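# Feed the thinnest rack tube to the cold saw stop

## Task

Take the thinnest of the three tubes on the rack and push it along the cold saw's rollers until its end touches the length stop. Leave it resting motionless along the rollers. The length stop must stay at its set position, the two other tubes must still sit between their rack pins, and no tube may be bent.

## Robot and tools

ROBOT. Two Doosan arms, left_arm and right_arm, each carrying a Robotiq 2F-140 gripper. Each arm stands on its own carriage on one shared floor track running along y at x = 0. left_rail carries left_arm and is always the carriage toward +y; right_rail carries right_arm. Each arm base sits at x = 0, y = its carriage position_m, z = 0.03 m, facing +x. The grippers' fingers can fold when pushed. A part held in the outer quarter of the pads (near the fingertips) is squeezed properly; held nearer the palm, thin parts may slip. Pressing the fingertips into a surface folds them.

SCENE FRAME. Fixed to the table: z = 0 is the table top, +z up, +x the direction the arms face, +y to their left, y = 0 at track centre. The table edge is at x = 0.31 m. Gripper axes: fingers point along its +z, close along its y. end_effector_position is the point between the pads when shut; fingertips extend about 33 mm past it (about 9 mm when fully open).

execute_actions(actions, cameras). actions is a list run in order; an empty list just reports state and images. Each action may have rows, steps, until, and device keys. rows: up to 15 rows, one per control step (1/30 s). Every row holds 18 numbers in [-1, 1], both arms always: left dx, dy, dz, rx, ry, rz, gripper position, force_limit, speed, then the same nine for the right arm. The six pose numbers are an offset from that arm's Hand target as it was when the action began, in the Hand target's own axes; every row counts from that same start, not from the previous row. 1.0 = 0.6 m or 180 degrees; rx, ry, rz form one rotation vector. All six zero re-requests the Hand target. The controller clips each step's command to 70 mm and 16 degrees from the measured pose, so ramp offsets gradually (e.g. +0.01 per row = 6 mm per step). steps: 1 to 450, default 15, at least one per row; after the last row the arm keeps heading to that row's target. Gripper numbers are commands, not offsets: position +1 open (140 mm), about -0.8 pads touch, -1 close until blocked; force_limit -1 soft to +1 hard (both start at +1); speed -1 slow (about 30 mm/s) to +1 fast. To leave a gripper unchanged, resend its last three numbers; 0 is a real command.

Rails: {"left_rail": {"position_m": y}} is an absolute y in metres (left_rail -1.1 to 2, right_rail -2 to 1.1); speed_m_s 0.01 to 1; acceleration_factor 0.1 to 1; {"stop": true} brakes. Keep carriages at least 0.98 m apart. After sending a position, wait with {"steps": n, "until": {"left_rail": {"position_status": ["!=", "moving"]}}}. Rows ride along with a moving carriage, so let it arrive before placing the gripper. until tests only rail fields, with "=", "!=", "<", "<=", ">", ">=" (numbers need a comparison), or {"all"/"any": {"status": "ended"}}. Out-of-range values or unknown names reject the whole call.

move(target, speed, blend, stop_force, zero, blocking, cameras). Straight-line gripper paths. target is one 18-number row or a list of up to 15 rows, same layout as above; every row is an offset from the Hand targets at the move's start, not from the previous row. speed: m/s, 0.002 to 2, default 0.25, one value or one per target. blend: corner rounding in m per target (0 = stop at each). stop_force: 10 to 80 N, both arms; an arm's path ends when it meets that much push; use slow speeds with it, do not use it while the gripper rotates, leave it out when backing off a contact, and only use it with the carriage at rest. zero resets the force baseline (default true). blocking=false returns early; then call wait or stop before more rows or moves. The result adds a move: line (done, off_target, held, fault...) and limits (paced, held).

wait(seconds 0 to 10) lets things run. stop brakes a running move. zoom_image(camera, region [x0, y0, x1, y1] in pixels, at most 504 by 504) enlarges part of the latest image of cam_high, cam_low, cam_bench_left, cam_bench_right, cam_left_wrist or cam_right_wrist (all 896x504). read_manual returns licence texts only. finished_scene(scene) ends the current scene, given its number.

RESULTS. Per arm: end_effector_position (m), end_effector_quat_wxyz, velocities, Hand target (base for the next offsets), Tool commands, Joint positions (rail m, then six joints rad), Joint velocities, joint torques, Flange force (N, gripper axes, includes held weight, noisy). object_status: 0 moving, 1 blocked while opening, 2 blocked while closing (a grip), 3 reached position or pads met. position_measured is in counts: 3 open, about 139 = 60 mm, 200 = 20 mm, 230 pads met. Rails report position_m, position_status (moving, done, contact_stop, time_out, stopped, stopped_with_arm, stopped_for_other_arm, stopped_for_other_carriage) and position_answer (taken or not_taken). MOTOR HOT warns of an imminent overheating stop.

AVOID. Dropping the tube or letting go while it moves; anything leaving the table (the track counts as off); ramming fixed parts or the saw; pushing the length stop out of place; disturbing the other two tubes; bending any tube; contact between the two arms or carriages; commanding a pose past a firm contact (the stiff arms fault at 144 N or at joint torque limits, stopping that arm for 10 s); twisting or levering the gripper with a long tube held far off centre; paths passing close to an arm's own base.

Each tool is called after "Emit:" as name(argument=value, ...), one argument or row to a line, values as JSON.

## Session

Emit:
execute_actions(
  actions=[],
)

Emit:
zoom_image(
  camera="cam_right_wrist",
  region=[260, 200, 700, 440],
)

Emit:
zoom_image(
  camera="cam_bench_right",
  region=[280, 180, 480, 300],
)

Scene clock: 0.00 s.
left_arm: end_effector_position=(+0.6600, +1.6458, +0.4937) position_measured=3 object_status=3 end_effector_quat_wxyz=(+0.000, +1.000, +0.000, +0.000) | right_arm: end_effector_position=(+0.6600, -1.0951, +0.4937) position_measured=3 object_status=3 end_effector_quat_wxyz=(+0.000, +1.000, +0.000, +0.000)
Joint positions: left_arm=[1.646 -0.053 0.164 1.35 0 1.628 1.518] | right_arm=[-1.095 -0.053 0.164 1.35 0 1.628 1.518]
Joint velocities: within noise
Joint torques (N m): no reading
Flange force (N): no reading
Hand target: left_arm +0.6600, +1.6458, +0.4937; +0.000, +1.000, +0.000, +0.000 | right_arm +0.6600, -1.0951, +0.4937; +0.000, +1.000, +0.000, +0.000
Tool commands: left_gripper/position=+1.0 left_gripper/force_limit=+1.0 left_gripper/speed=+1.0 right_gripper/position=+1.0 right_gripper/force_limit=+1.0 right_gripper/speed=+1.0
left_rail: position_m=1.646 position_status=done
right_rail: position_m=-1.095 position_status=done

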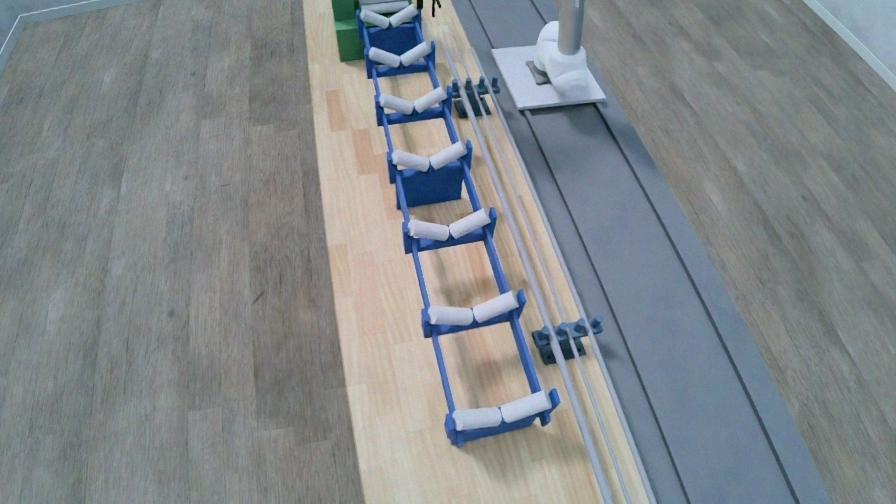

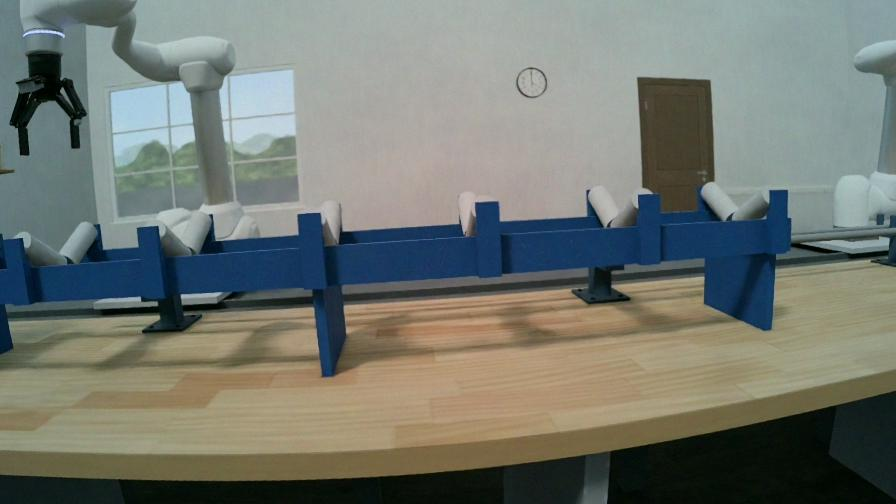

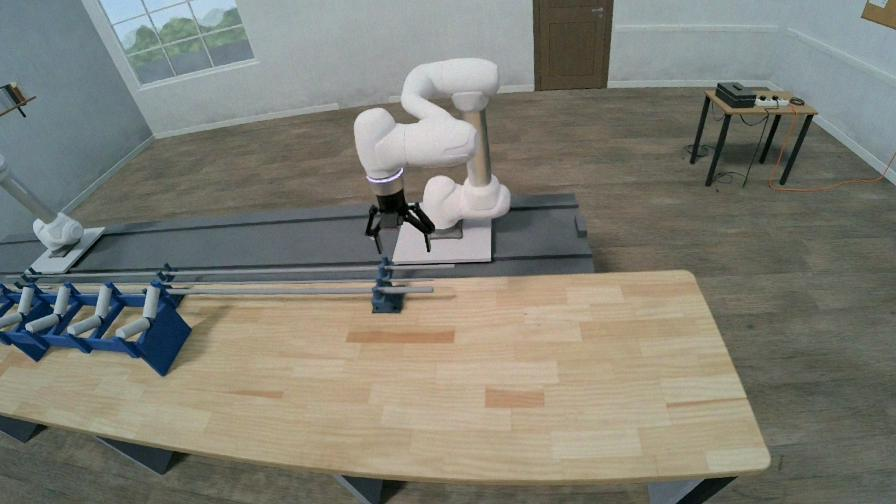

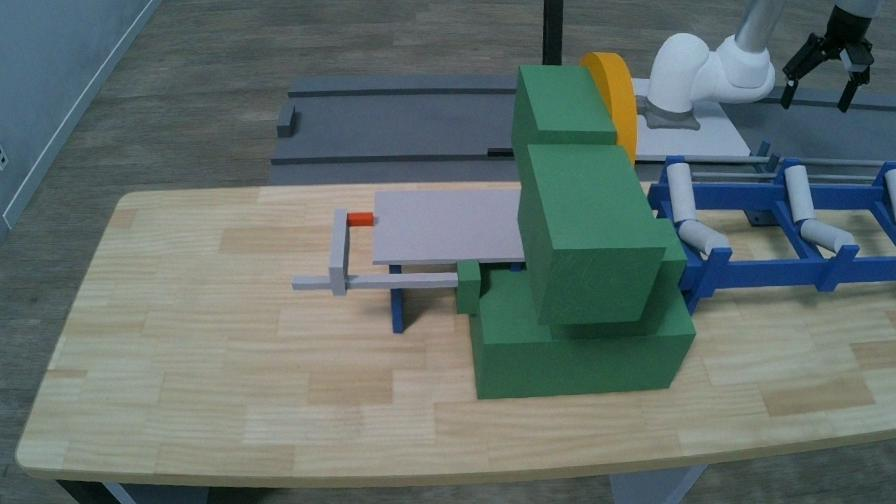

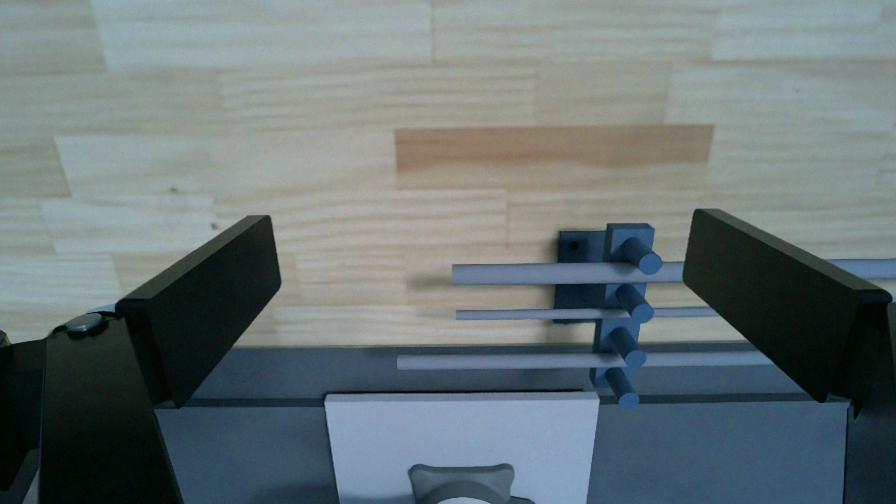

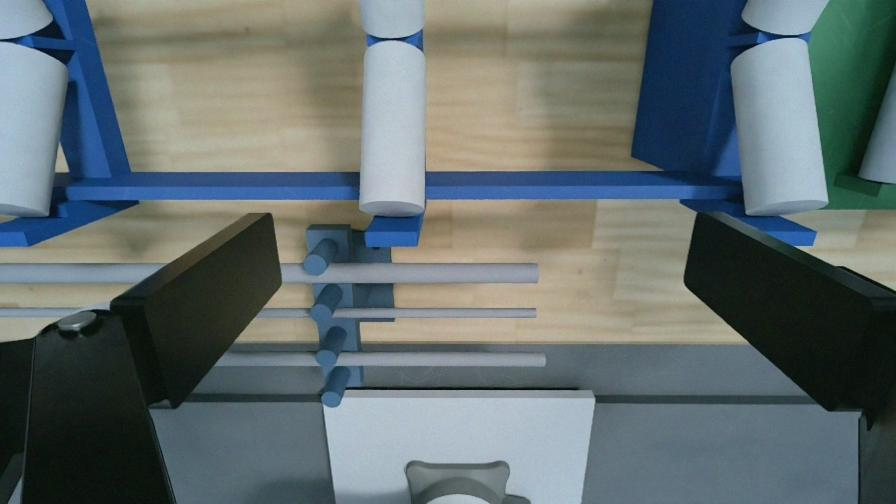

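Scaled by 1.145 from the camera's 896x504 image, which has a finer 1280x720 frame.

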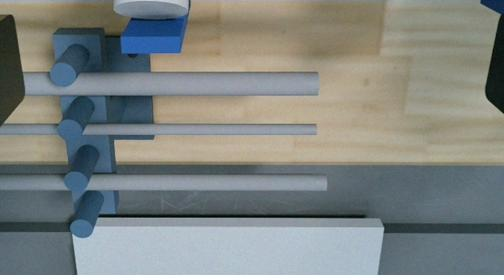

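Scaled by 2.520 from the camera's 896x504 image, which has a finer 1280x720 frame.

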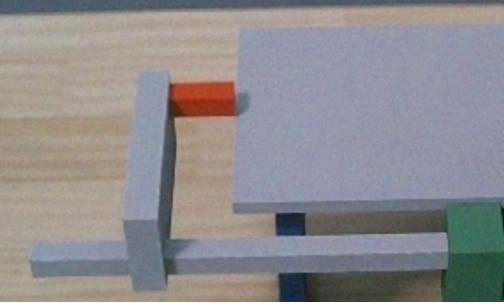

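Emit:
execute_actions(
  actions=[
    {"left_rail":{"position_m":1.53,"speed_m_s":0.6,"acceleration_factor":0.8},"right_rail":{"position_m":-0.361,"speed_m_s":0.6,"acceleration_factor":0.8},"steps":150,"until":{"all":{"status":"ended"}}},
  ],
  cameras=[],
)

Emit:
move(
  target=[-0.3717,0,0.4062,0,0,-0.5,-0.2,0,0, -0.3717,0,0.4062,0,0,-0.5,-0.2,0,0],
  speed=0.45,
  cameras=["cam_left_wrist","cam_right_wrist"],
)

Emit:
zoom_image(
  camera="cam_left_wrist",
  region=[380, 160, 600, 300],
)

Emit:
zoom_image(
  camera="cam_right_wrist",
  region=[380, 160, 600, 300],
)

Scene clock: 22.57 s.
left_arm: end_effector_position=(+0.6600, +1.5295, +0.4937) position_measured=3 object_status=3 end_effector_quat_wxyz=(+0.000, +1.000, +0.000, +0.000) | right_arm: end_effector_position=(+0.6600, -0.3616, +0.4937) position_measured=3 object_status=3 end_effector_quat_wxyz=(+0.000, +1.000, +0.000, +0.000)
Joint positions: left_arm=[1.53 -0.053 0.164 1.35 0 1.628 1.518] | right_arm=[-0.361 -0.053 0.164 1.35 0 1.628 1.518]
Joint torques (N m): left_arm=[4.67 -62.28 -44.68 4.75 -0.33 -0.21] | right_arm=[-1.35 -58.91 -40.24 4.04 0.13 0.12]
Flange force (N): left_arm=[1.0 6.6 3.2] | right_arm=[3.0 -2.0 -4.5]
Hand target: left_arm +0.6600, +1.5295, +0.4937; +0.000, +1.000, +0.000, +0.000 | right_arm +0.6600, -0.3616, +0.4937; +0.000, +1.000, +0.000, +0.000
Tool commands: left_gripper/position=+1.0 left_gripper/force_limit=+1.0 left_gripper/speed=+1.0 right_gripper/position=+1.0 right_gripper/force_limit=+1.0 right_gripper/speed=+1.0
left_rail: position_m=1.530 speed_m_s=0.60 position_status=done
right_rail: position_m=-0.361 speed_m_s=0.60 position_status=done
No camera images: "cameras" was empty.

Scene clock: 24.97 s.
left_arm: end_effector_position=(+0.4370, +1.5295, +0.2499) position_measured=154 object_status=3 end_effector_quat_wxyz=(+0.000, +0.707, +0.707, +0.000) | right_arm: end_effector_position=(+0.4370, -0.3615, +0.2499) position_measured=154 object_status=3 end_effector_quat_wxyz=(+0.000, +0.707, +0.707, +0.000)
Joint positions: left_arm=[1.53 -0.08 -0.13 2.095 0 1.176 -0.08] | right_arm=[-0.361 -0.08 -0.13 2.095 0 1.176 -0.08]
Joint torques (N m): left_arm=[4.64 -28.71 -41.54 4.56 -0.23 -0.38] | right_arm=[-1.58 -25.76 -36.87 3.78 0.19 0.32]
Flange force (N): left_arm=[-9.5 1.1 4.6] | right_arm=[3.0 3.8 -3.3]
Hand target: left_arm +0.4369, +1.5295, +0.2499; +0.000, +0.707, +0.707, +0.000 | right_arm +0.4369, -0.3615, +0.2499; +0.000, +0.707, +0.707, +0.000
Off the commanded pose: left_arm 0.000 m, 0 deg | right_arm 0.000 m, 0 deg.
left_rail: position_m=1.530 speed_m_s=0.60 position_status=done
right_rail: position_m=-0.361 speed_m_s=0.60 position_status=done
move: done
Images, in order (width x height): cam_left_wrist 896x504, cam_right_wrist 896x504.

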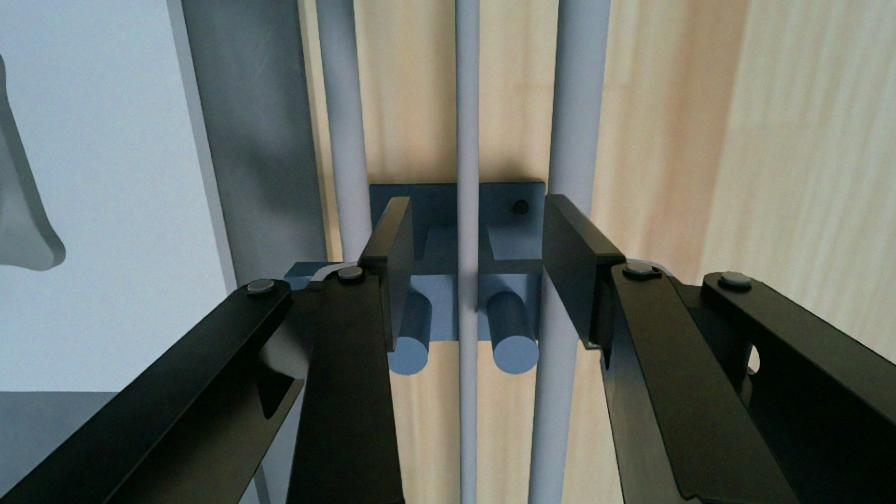

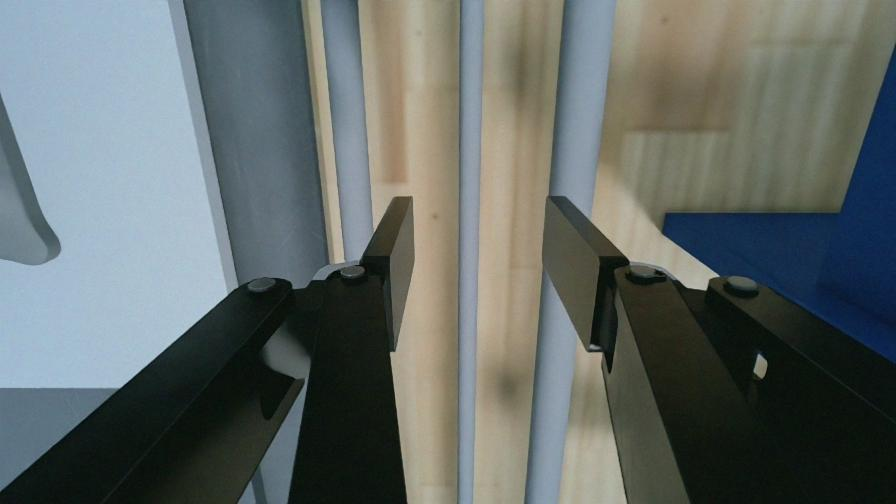

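Scaled by 2.291 from the camera's 896x504 image, which has a finer 1280x720 frame.

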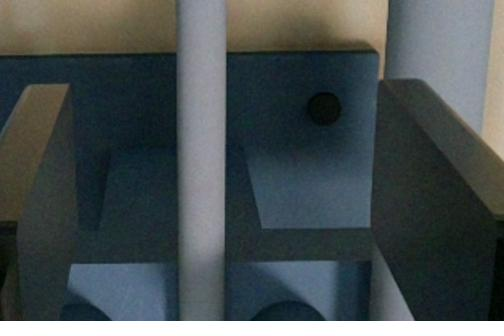

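Scaled by 2.291 from the camera's 896x504 image, which has a finer 1280x720 frame.

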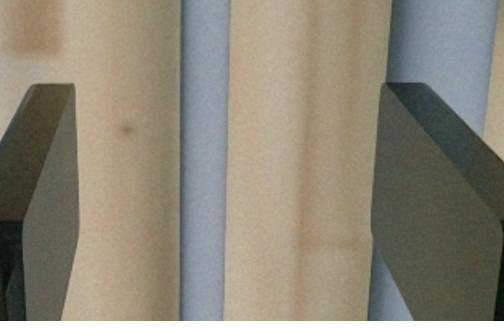

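Emit:
move(
  target=[0,0,0.1333,0,0,0,-0.2,0,0, 0,0,0.1333,0,0,0,-0.2,0,0],
  speed=0.2,
  cameras=["cam_left_wrist","cam_right_wrist"],
)

Emit:
zoom_image(
  camera="cam_left_wrist",
  region=[380, 160, 600, 300],
)

Emit:
zoom_image(
  camera="cam_right_wrist",
  region=[380, 160, 600, 300],
)

Scene clock: 40.23 s.
left_arm: end_effector_position=(+0.4369, +1.5294, +0.1700) position_measured=154 object_status=3 end_effector_quat_wxyz=(+0.000, +0.707, +0.707, +0.000) | right_arm: end_effector_position=(+0.4369, -0.3615, +0.1700) position_measured=154 object_status=3 end_effector_quat_wxyz=(+0.000, +0.707, +0.707, +0.000)
Joint positions: left_arm=[1.53 -0.08 -0.059 2.194 0 1.007 -0.08] | right_arm=[-0.361 -0.08 -0.059 2.194 0 1.007 -0.08]
Joint torques (N m): left_arm=[4.78 -32.75 -38.04 4.16 -0.29 -0.15] | right_arm=[-1.05 -28.38 -33.56 3.4 0.1 0.12]
Flange force (N): left_arm=[-10.5 1.2 4.6] | right_arm=[2.2 1.6 -4.1]
Hand target: left_arm +0.4369, +1.5295, +0.1700; +0.000, +0.707, +0.707, +0.000 | right_arm +0.4369, -0.3615, +0.1700; +0.000, +0.707, +0.707, +0.000
Off the commanded pose: left_arm 0.000 m, 0 deg | right_arm 0.000 m, 0 deg.
left_rail: position_m=1.530 speed_m_s=0.60 position_status=done
right_rail: position_m=-0.361 speed_m_s=0.60 position_status=done
move: done
Images, in order (width x height): cam_left_wrist 896x504, cam_right_wrist 896x504.

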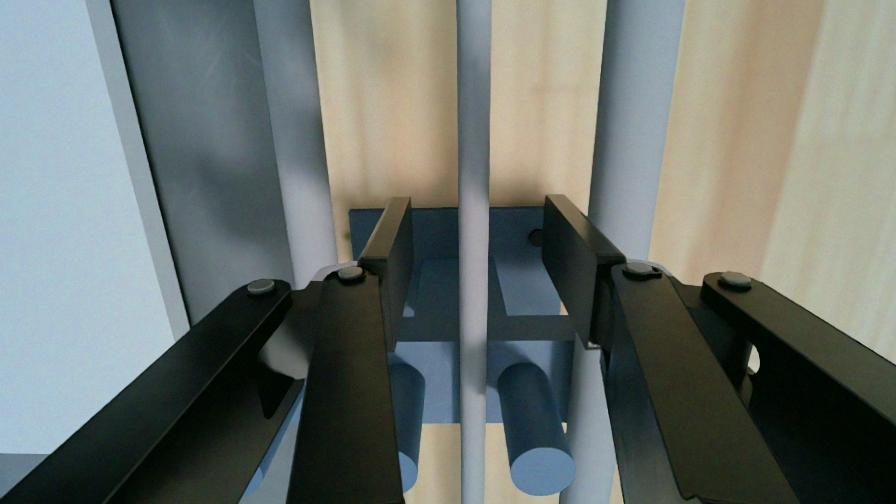

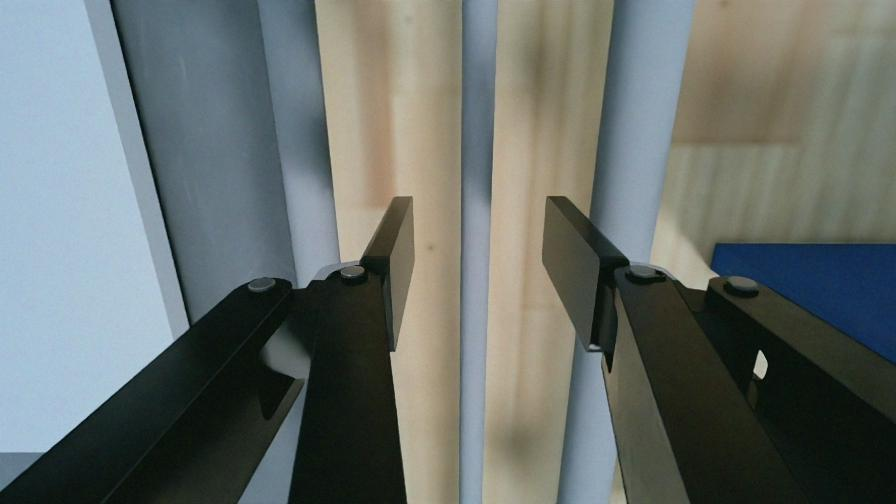

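Scaled by 2.291 from the camera's 896x504 image, which has a finer 1280x720 frame.

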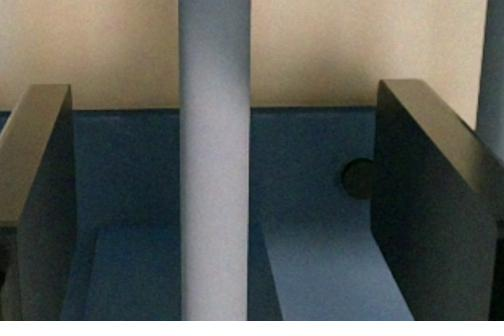

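Scaled by 2.291 from the camera's 896x504 image, which has a finer 1280x720 frame.

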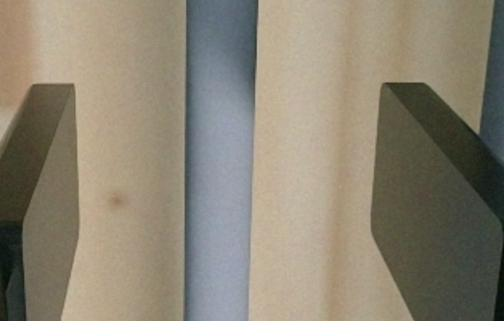

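Emit:
move(
  target=[0,0.0005,0.0367,0,0,0,-0.2,0,0, 0,0.0005,0.0367,0,0,0,-0.2,0,0],
  speed=0.15,
  cameras=["cam_left_wrist","cam_right_wrist"],
)

Emit:
zoom_image(
  camera="cam_left_wrist",
  region=[420, 180, 540, 280],
)

Emit:
zoom_image(
  camera="cam_right_wrist",
  region=[420, 180, 540, 280],
)

Scene clock: 58.27 s.
left_arm: end_effector_position=(+0.4372, +1.5295, +0.1480) position_measured=154 object_status=3 end_effector_quat_wxyz=(+0.000, +0.707, +0.707, +0.000) | right_arm: end_effector_position=(+0.4372, -0.3615, +0.1480) position_measured=154 object_status=3 end_effector_quat_wxyz=(+0.000, +0.707, +0.707, +0.000)
Joint positions: left_arm=[1.53 -0.08 -0.034 2.218 0 0.958 -0.08] | right_arm=[-0.361 -0.08 -0.034 2.218 0 0.958 -0.08]
Joint torques (N m): left_arm=[4.79 -34.19 -36.89 4.05 -0.24 -0.22] | right_arm=[-0.98 -30.94 -32.91 3.3 0.07 0.14]
Flange force (N): left_arm=[-10.2 0.2 4.6] | right_arm=[1.9 2.9 -2.3]
Hand target: left_arm +0.4372, +1.5295, +0.1479; +0.000, +0.707, +0.707, +0.000 | right_arm +0.4372, -0.3615, +0.1479; +0.000, +0.707, +0.707, +0.000
Off the commanded pose: left_arm 0.000 m, 0 deg | right_arm 0.000 m, 0 deg.
left_rail: position_m=1.530 speed_m_s=0.60 position_status=done
right_rail: position_m=-0.361 speed_m_s=0.60 position_status=done
move: done
Images, in order (width x height): cam_left_wrist 896x504, cam_right_wrist 896x504.

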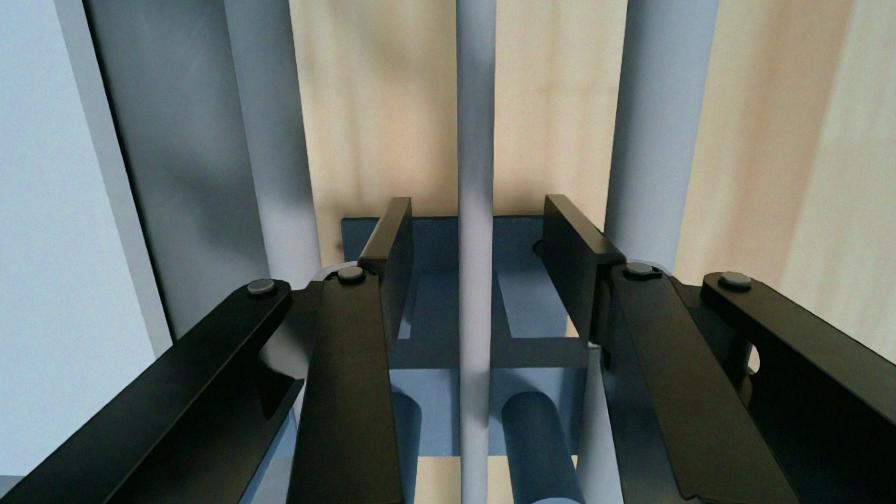

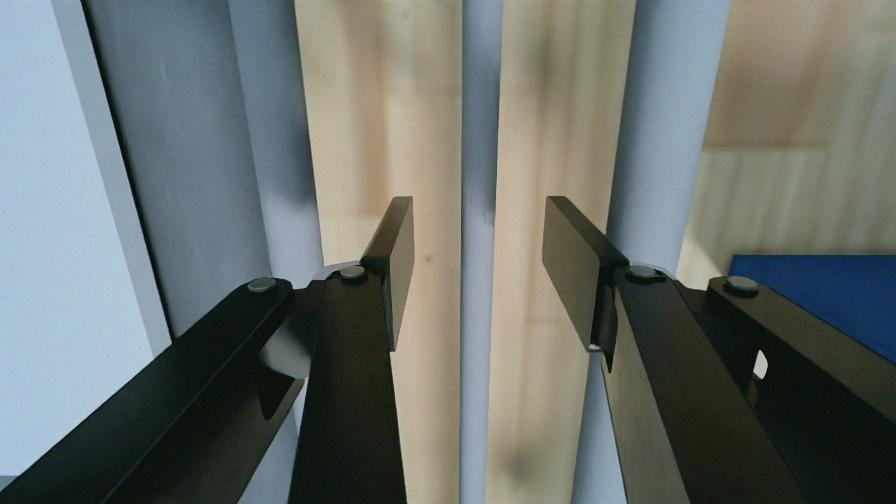

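Scaled by 4.200 from the camera's 896x504 image, which has a finer 1280x720 frame.

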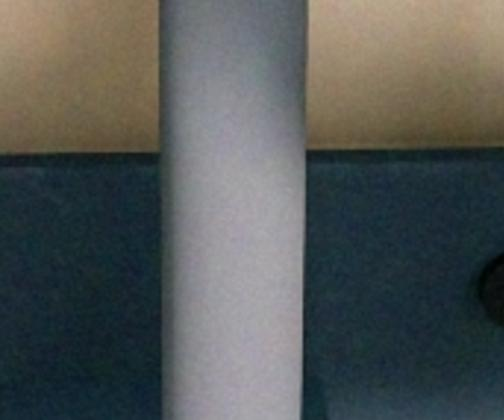

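Scaled by 4.200 from the camera's 896x504 image, which has a finer 1280x720 frame.

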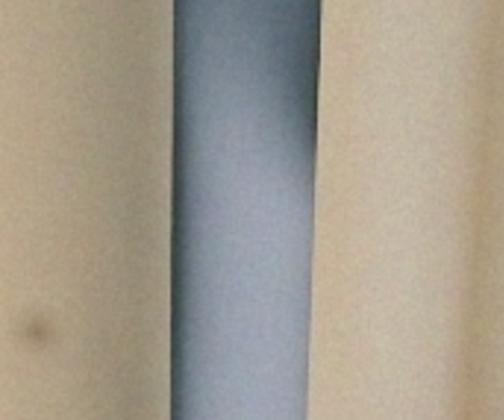

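Emit:
move(
  target=[0,0,0.0055,0,0,0,-0.2,0,0, 0,0,0.0055,0,0,0,-0.2,0,0],
  speed=0.1,
  cameras=[],
)

Emit:
execute_actions(
  actions=[
    {"rows":[[0,0,0,0,0,0,-1,0,-1, 0,0,0,0,0,0,-1,0,-1]],"steps":75},
  ],
  cameras=["cam_left_wrist","cam_right_wrist"],
)

Scene clock: 69.47 s.
left_arm: end_effector_position=(+0.4372, +1.5295, +0.1447) position_measured=154 object_status=3 end_effector_quat_wxyz=(+0.000, +0.707, +0.707, +0.000) | right_arm: end_effector_position=(+0.4372, -0.3615, +0.1447) position_measured=154 object_status=3 end_effector_quat_wxyz=(+0.000, +0.707, +0.707, +0.000)
Joint positions: left_arm=[1.53 -0.08 -0.031 2.222 0 0.95 -0.08] | right_arm=[-0.361 -0.08 -0.031 2.222 0 0.95 -0.08]
Joint torques (N m): left_arm=[4.76 -34.51 -36.66 4.04 -0.34 -0.18] | right_arm=[-0.99 -31.66 -32.75 3.3 0.23 0.12]
Flange force (N): left_arm=[-10.7 0.6 4.6] | right_arm=[1.9 3.8 -1.3]
Hand target: left_arm +0.4372, +1.5295, +0.1446; +0.000, +0.707, +0.707, +0.000 | right_arm +0.4372, -0.3615, +0.1446; +0.000, +0.707, +0.707, +0.000
Off the commanded pose: left_arm 0.000 m, 0 deg | right_arm 0.000 m, 0 deg.
left_rail: position_m=1.530 speed_m_s=0.60 position_status=done
right_rail: position_m=-0.361 speed_m_s=0.60 position_status=done
move: done
No camera images: "cameras" was empty.

Scene clock: 72.17 s.
left_arm: end_effector_position=(+0.4372, +1.5295, +0.1446) position_measured=214 object_status=2 end_effector_quat_wxyz=(+0.000, +0.707, +0.707, +0.000) | right_arm: end_effector_position=(+0.4372, -0.3615, +0.1446) position_measured=214 object_status=2 end_effector_quat_wxyz=(+0.000, +0.707, +0.707, +0.000)
Joint positions: left_arm=[1.53 -0.08 -0.03 2.222 0 0.95 -0.08] | right_arm=[-0.361 -0.08 -0.03 2.222 0 0.95 -0.08]
Joint torques (N m): left_arm=[4.6 -33.29 -36.01 3.98 -0.61 -0.27] | right_arm=[-1.13 -31.06 -32.69 3.22 0.04 0.01]
Flange force (N): left_arm=[-10.2 0.3 1.6] | right_arm=[2.6 2.5 -2.8]
Hand target: left_arm +0.4372, +1.5295, +0.1446; +0.000, +0.707, +0.707, +0.000 | right_arm +0.4372, -0.3615, +0.1446; +0.000, +0.707, +0.707, +0.000
Off the commanded pose: left_arm 0.000 m, 0 deg | right_arm 0.000 m, 0 deg.
left_rail: position_m=1.530 speed_m_s=0.60 position_status=done
right_rail: position_m=-0.361 speed_m_s=0.60 position_status=done
Images, in order (width x height): cam_left_wrist 896x504, cam_right_wrist 896x504.

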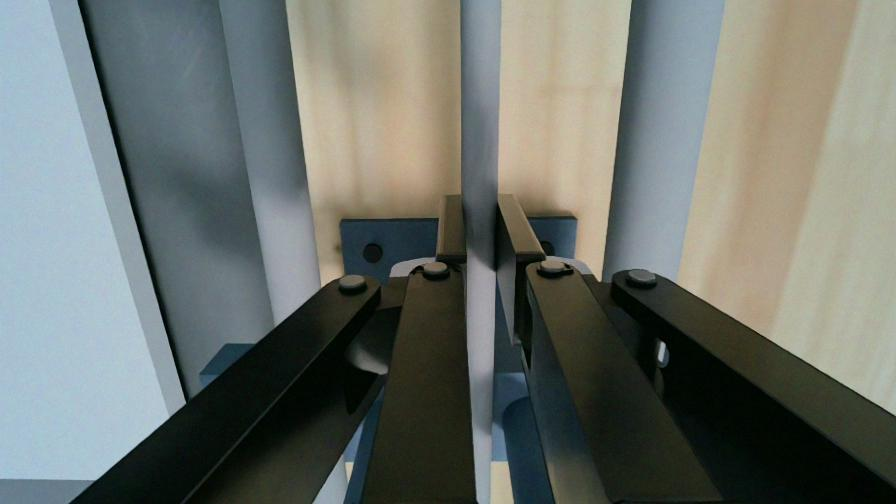

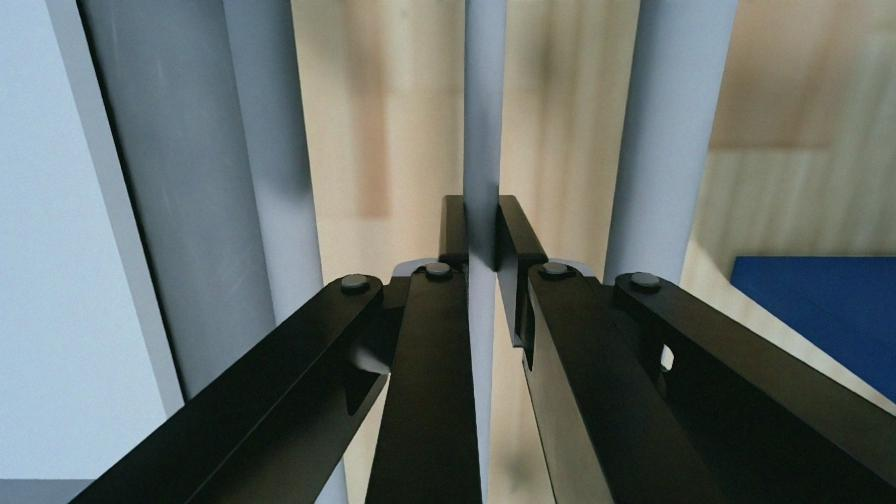

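Emit:
move(
  target=[
    [0,0,-0.409,0,0,0,-1,0,-1, 0,0,-0.409,0,0,0,-1,0,-1],
    [0,0.5138,-0.409,0,0,0,-1,0,-1, 0,0.5138,-0.409,0,0,0,-1,0,-1],
    [0,0.5138,-0.284,0,0,0,-1,0,-1, 0,0.5138,-0.284,0,0,0,-1,0,-1],
  ],
  speed=[0.15,0.25,0.2],
  blend=[0.04,0.035,0],
  cameras=["cam_bench_right","cam_right_wrist","cam_bench_left","cam_low"],
)

Scene clock: 82.77 s.
left_arm: end_effector_position=(+0.7455, +1.5295, +0.3151) position_measured=214 object_status=2 end_effector_quat_wxyz=(+0.000, +0.707, +0.707, +0.000) | right_arm: end_effector_position=(+0.7455, -0.3615, +0.3151) position_measured=214 object_status=2 end_effector_quat_wxyz=(+0.000, +0.707, +0.707, +0.000)
Joint positions: left_arm=[1.53 -0.047 0.327 1.464 0 1.351 -0.047] | right_arm=[-0.361 -0.047 0.327 1.464 0 1.351 -0.047]
Joint torques (N m): left_arm=[7.34 -80.03 -44.72 5.78 -0.09 -0.24] | right_arm=[-3.13 -78.85 -42.24 2.87 0.59 0.07]
Flange force (N): left_arm=[-9.3 -0.5 4.6] | right_arm=[4.1 4.0 3.2]
Hand target: left_arm +0.7455, +1.5295, +0.3150; +0.000, +0.707, +0.707, +0.000 | right_arm +0.7455, -0.3615, +0.3150; +0.000, +0.707, +0.707, +0.000
Off the commanded pose: left_arm 0.000 m, 0 deg | right_arm 0.000 m, 0 deg.
left_rail: position_m=1.530 speed_m_s=0.60 position_status=done
right_rail: position_m=-0.361 speed_m_s=0.60 position_status=done
move: done
Images, in order (width x height): cam_low 896x504, cam_bench_left 896x504, cam_bench_right 896x504, cam_right_wrist 896x504.

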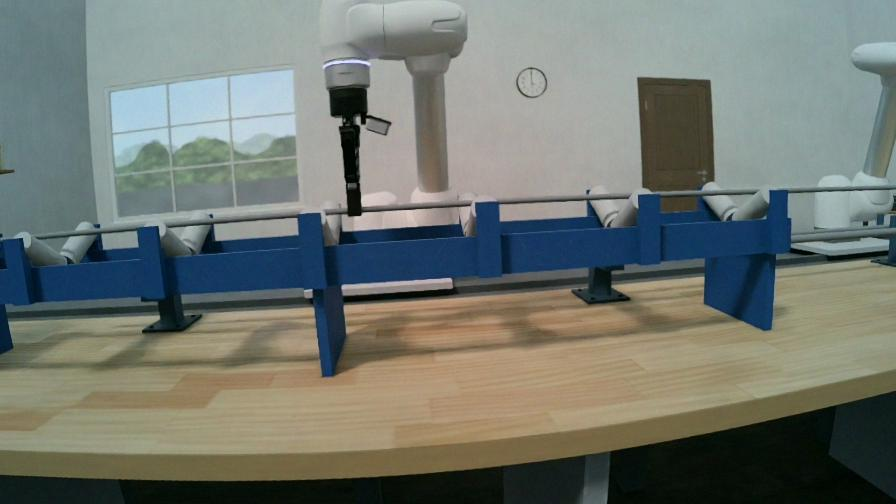

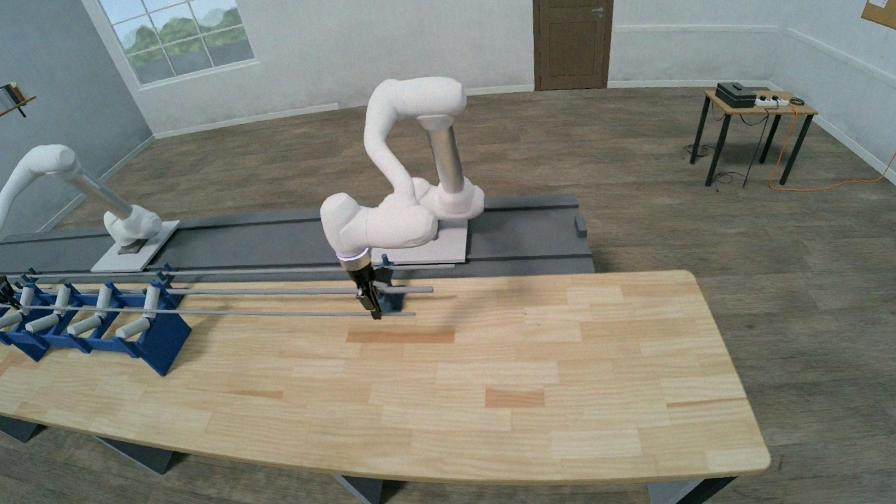

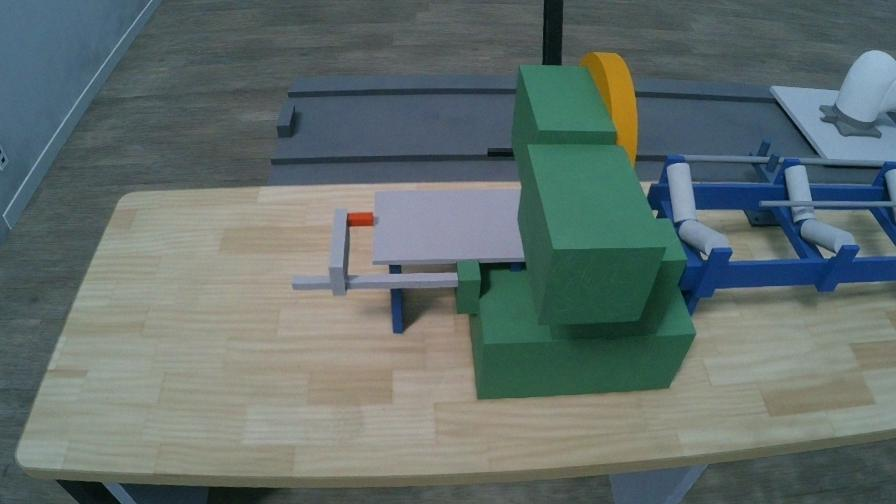

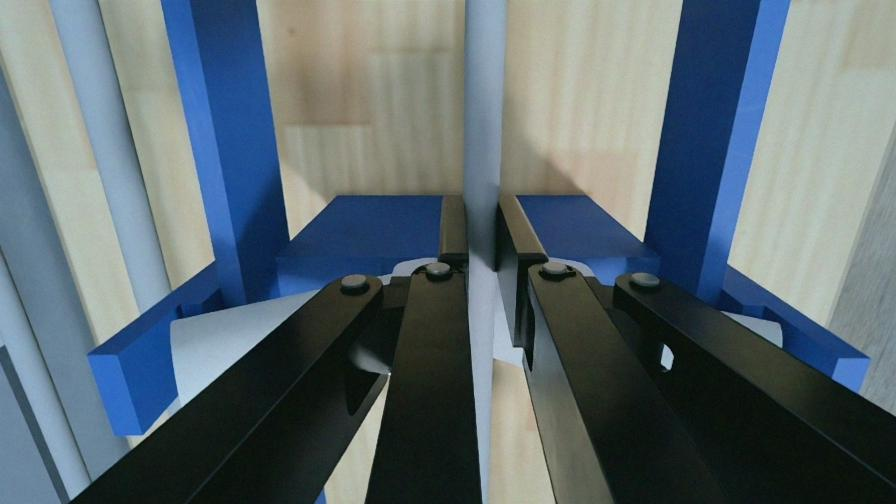

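Emit:
execute_actions(
  actions=[
    {"left_rail":{"position_m":0.749,"speed_m_s":0.38,"acceleration_factor":0.5},"right_rail":{"position_m":-1.142,"speed_m_s":0.38,"acceleration_factor":0.5},"steps":150,"until":{"all":{"status":"ended"}}},
  ],
  cameras=["cam_bench_right","cam_right_wrist"],
)

Emit:
zoom_image(
  camera="cam_bench_right",
  region=[340, 160, 540, 280],
)

Emit:
move(
  target=[0,0,0.0583,0,0,0,-1,0,-1, 0,0,0.0608,0,0,0,-1,0,-1],
  speed=0.02,
  stop_force=10,
  cameras=["cam_bench_right"],
)

Emit:
zoom_image(
  camera="cam_bench_right",
  region=[340, 160, 540, 280],
)

Scene clock: 96.20 s.
left_arm: end_effector_position=(+0.7455, +0.7485, +0.3150) position_measured=214 object_status=2 end_effector_quat_wxyz=(+0.000, +0.707, +0.707, +0.000) | right_arm: end_effector_position=(+0.7455, -1.1424, +0.3150) position_measured=214 object_status=2 end_effector_quat_wxyz=(+0.000, +0.707, +0.707, +0.000)
Joint positions: left_arm=[0.749 -0.047 0.327 1.464 0 1.351 -0.047] | right_arm=[-1.142 -0.047 0.327 1.464 0 1.351 -0.047]
Joint torques (N m): left_arm=[6.44 -79.85 -45.12 5.42 -0.27 -0.24] | right_arm=[-2.66 -78.73 -41.74 3.21 0.11 0.1]
Flange force (N): left_arm=[-8.5 -0.6 6.0] | right_arm=[3.4 4.8 1.2]
Hand target: left_arm +0.7455, +0.7485, +0.3150; +0.000, +0.707, +0.707, +0.000 | right_arm +0.7455, -1.1425, +0.3150; +0.000, +0.707, +0.707, +0.000
Tool commands: left_gripper/position=-1.0 left_gripper/force_limit=+0.0 left_gripper/speed=-1.0 right_gripper/position=-1.0 right_gripper/force_limit=+0.0 right_gripper/speed=-1.0
Off the commanded pose: left_arm 0.000 m, 0 deg | right_arm 0.000 m, 0 deg.
left_rail: position_m=0.749 speed_m_s=0.38 position_status=done
right_rail: position_m=-1.142 speed_m_s=0.38 position_status=done
Images, in order (width x height): cam_bench_right 896x504, cam_right_wrist 896x504.

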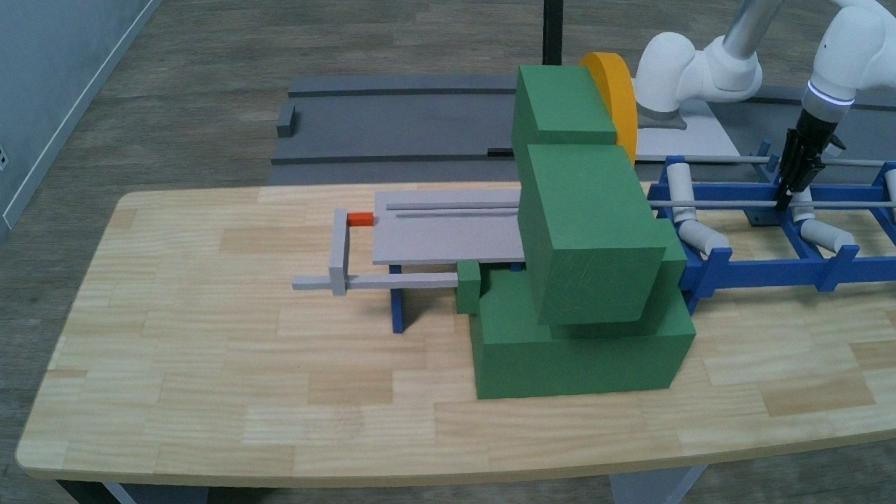

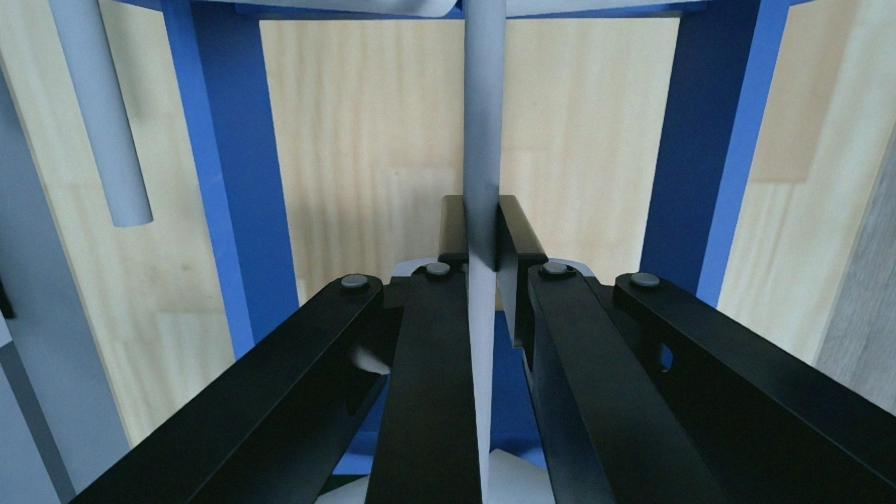

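Scaled by 2.520 from the camera's 896x504 image, which has a finer 1280x720 frame.

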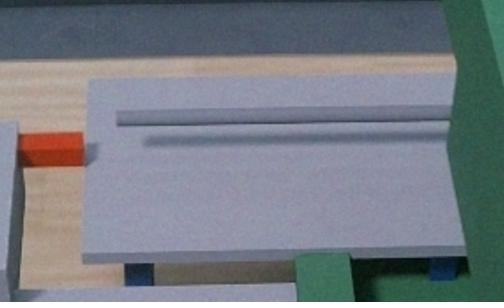

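Scene clock: 98.80 s.
left_arm: end_effector_position=(+0.7455, +0.7485, +0.2801) position_measured=214 object_status=2 end_effector_quat_wxyz=(+0.000, +0.707, +0.707, +0.000) | right_arm: end_effector_position=(+0.7455, -1.1425, +0.2786) position_measured=214 object_status=2 end_effector_quat_wxyz=(+0.000, +0.707, +0.707, +0.000)
Joint positions: left_arm=[0.749 -0.047 0.341 1.509 0 1.291 -0.047] | right_arm=[-1.142 -0.047 0.342 1.511 0 1.289 -0.047]
Joint torques (N m): left_arm=[6.57 -80.29 -44.42 5.5 -0.23 -0.28] | right_arm=[-3.34 -79.04 -40.99 2.87 0.14 0.07]
Flange force (N): left_arm=[-8.4 -1.1 5.7] | right_arm=[4.4 4.1 1.2]
Hand target: left_arm +0.7455, +0.7485, +0.2801; +0.000, +0.707, +0.707, +0.000 | right_arm +0.7455, -1.1425, +0.2786; +0.000, +0.707, +0.707, +0.000
Off the commanded pose: left_arm 0.000 m, 0 deg | right_arm 0.000 m, 0 deg.
left_rail: position_m=0.749 speed_m_s=0.38 position_status=done
right_rail: position_m=-1.142 speed_m_s=0.38 position_status=done
move: done
Images, in order (width x height): cam_bench_right 896x504.

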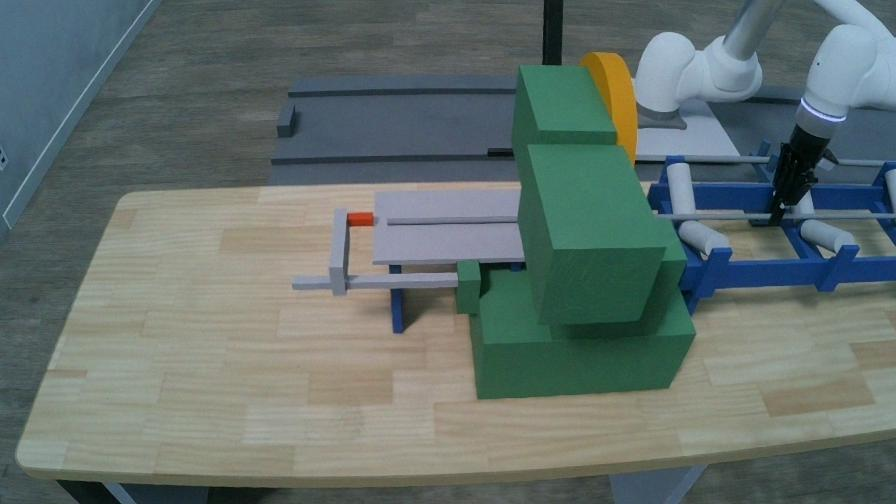

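Scaled by 2.520 from the camera's 896x504 image, which has a finer 1280x720 frame.

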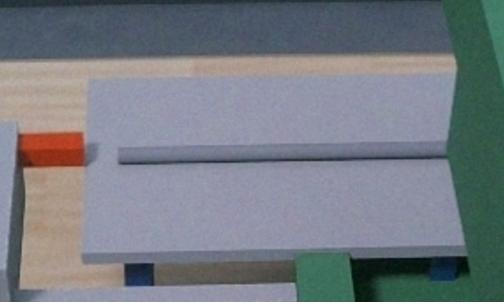

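Emit:
move(
  target=[0,0,0.0133,0,0,0,-1,0,-1, 0,0,0.0167,0,0,0,-1,0,-1],
  speed=0.015,
  stop_force=10,
  cameras=["cam_right_wrist"],
)

Scene clock: 104.63 s.
left_arm: end_effector_position=(+0.7455, +0.7485, +0.2749) position_measured=214 object_status=2 end_effector_quat_wxyz=(+0.000, +0.707, +0.707, +0.000) | right_arm: end_effector_position=(+0.7455, -1.1425, +0.2777) position_measured=214 object_status=2 end_effector_quat_wxyz=(+0.000, +0.707, +0.707, +0.000)
Joint positions: left_arm=[0.749 -0.047 0.343 1.516 0 1.283 -0.047] | right_arm=[-1.142 -0.047 0.342 1.512 0 1.287 -0.047]
Joint torques (N m): left_arm=[6.43 -71.29 -39.35 5.82 -1.46 -0.46] | right_arm=[-2.92 -61.63 -32.66 3.1 -2.15 0.05]
Flange force (N): left_arm=[-8.7 -4.2 -7.2] | right_arm=[3.8 -3.1 -20.3]
Hand target: left_arm +0.7455, +0.7485, +0.2749; +0.000, +0.707, +0.707, +0.000 (not the last commanded pose) | right_arm +0.7455, -1.1425, +0.2777; +0.000, +0.707, +0.707, +0.000 (not the last commanded pose)
Off the commanded pose: left_arm 0.003 m, 0 deg | right_arm 0.009 m, 0 deg.
left_rail: position_m=0.749 speed_m_s=0.38 position_status=done
right_rail: position_m=-1.142 speed_m_s=0.38 position_status=done
move: contact (left_arm, right_arm)
Images, in order (width x height): cam_right_wrist 896x504.

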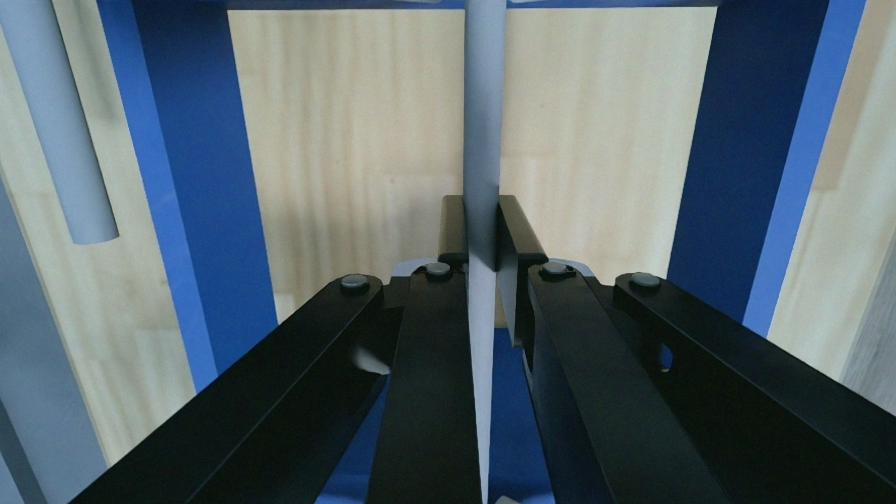

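Emit:
execute_actions(
  actions=[
    {"rows":[[0,0,-0.001,0,0,0,-1,0,-1, 0,0,-0.0003,0,0,0,-1,0,-1],[0,0,-0.002,0,0,0,-1,0,-1, 0,0,-0.0006,0,0,0,-1,0,-1],[0,0,-0.003,0,0,0,-1,0,-1, 0,0,-0.0009,0,0,0,-1,0,-1],[0,0,-0.004,0,0,0,-1,0,-1, 0,0,-0.0012,0,0,0,-1,0,-1],[0,0,-0.005,0,0,0,-1,0,-1, 0,0,-0.0015,0,0,0,-1,0,-1],[0,0,-0.005,0,0,0,-0.55,0,-0.5, 0,0,-0.0015,0,0,0,-1,0,-1]],"steps":28},
    {"rows":[[0,0,0,0,0,0,-1,-1,-1, 0,0,0,0,0,0,-0.2,0,-0.6]],"steps":50},
  ],
  cameras=["cam_bench_right","cam_right_wrist"],
)

Emit:
zoom_image(
  camera="cam_bench_right",
  region=[340, 160, 540, 280],
)

Scene clock: 120.80 s.
left_arm: end_effector_position=(+0.7455, +0.7485, +0.2779) position_measured=212 object_status=2 end_effector_quat_wxyz=(+0.000, +0.707, +0.707, +0.000) | right_arm: end_effector_position=(+0.7455, -1.1425, +0.2786) position_measured=154 object_status=3 end_effector_quat_wxyz=(+0.000, +0.707, +0.707, +0.000)
Joint positions: left_arm=[0.749 -0.047 0.342 1.512 0 1.288 -0.047] | right_arm=[-1.142 -0.047 0.342 1.511 0 1.289 -0.047]
Joint torques (N m): left_arm=[4.36 -76.78 -44.21 4.69 -1.92 -0.37] | right_arm=[-1.28 -75.73 -38.58 3.91 0.13 0.16]
Flange force (N): left_arm=[-5.6 -4.9 0.8] | right_arm=[1.5 4.4 -3.0]
Flange force at the end of the 1st action (N): left_arm=[-5.9 -0.7 2.6] | right_arm=[1.8 4.4 1.1]
Hand target: left_arm +0.7455, +0.7485, +0.2779; +0.000, +0.707, +0.707, +0.000 | right_arm +0.7455, -1.1425, +0.2786; +0.000, +0.707, +0.707, +0.000
Off the commanded pose: left_arm 0.000 m, 0 deg | right_arm 0.000 m, 0 deg.
left_rail: position_m=0.749 speed_m_s=0.38 position_status=done
right_rail: position_m=-1.142 speed_m_s=0.38 position_status=done
Images, in order (width x height): cam_bench_right 896x504, cam_right_wrist 896x504.

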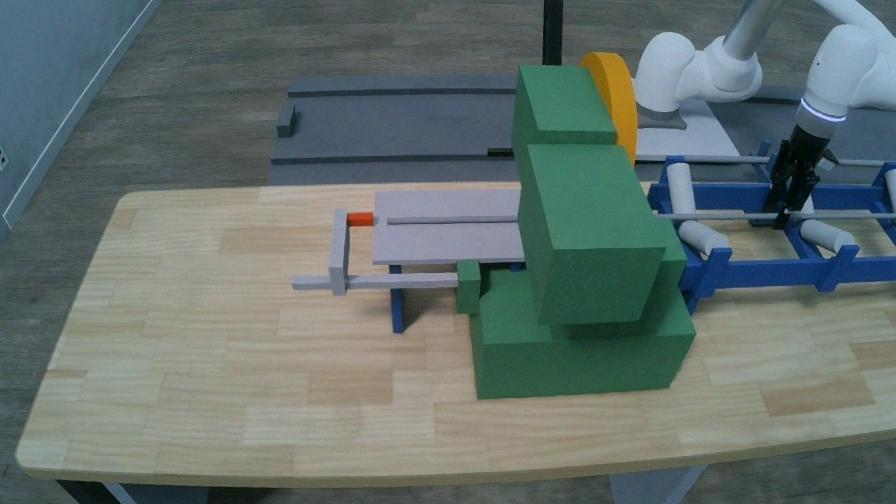

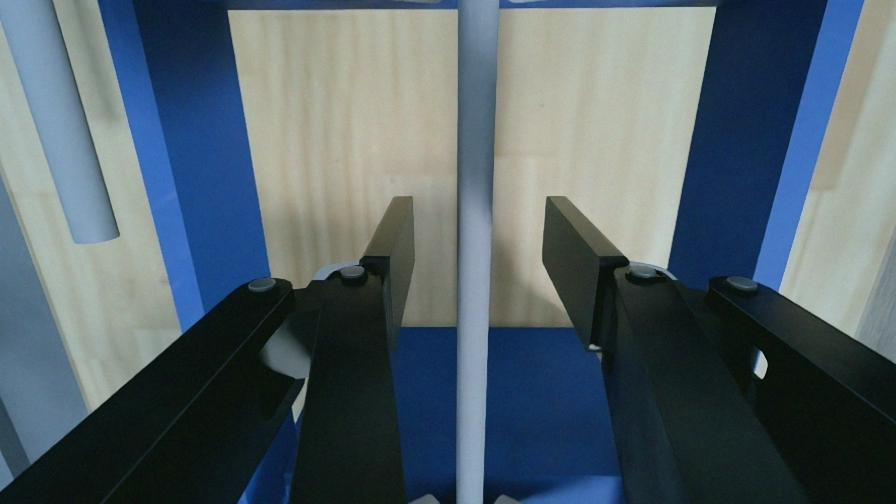

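Scaled by 2.520 from the camera's 896x504 image, which has a finer 1280x720 frame.

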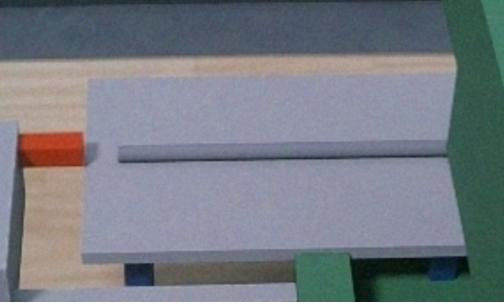

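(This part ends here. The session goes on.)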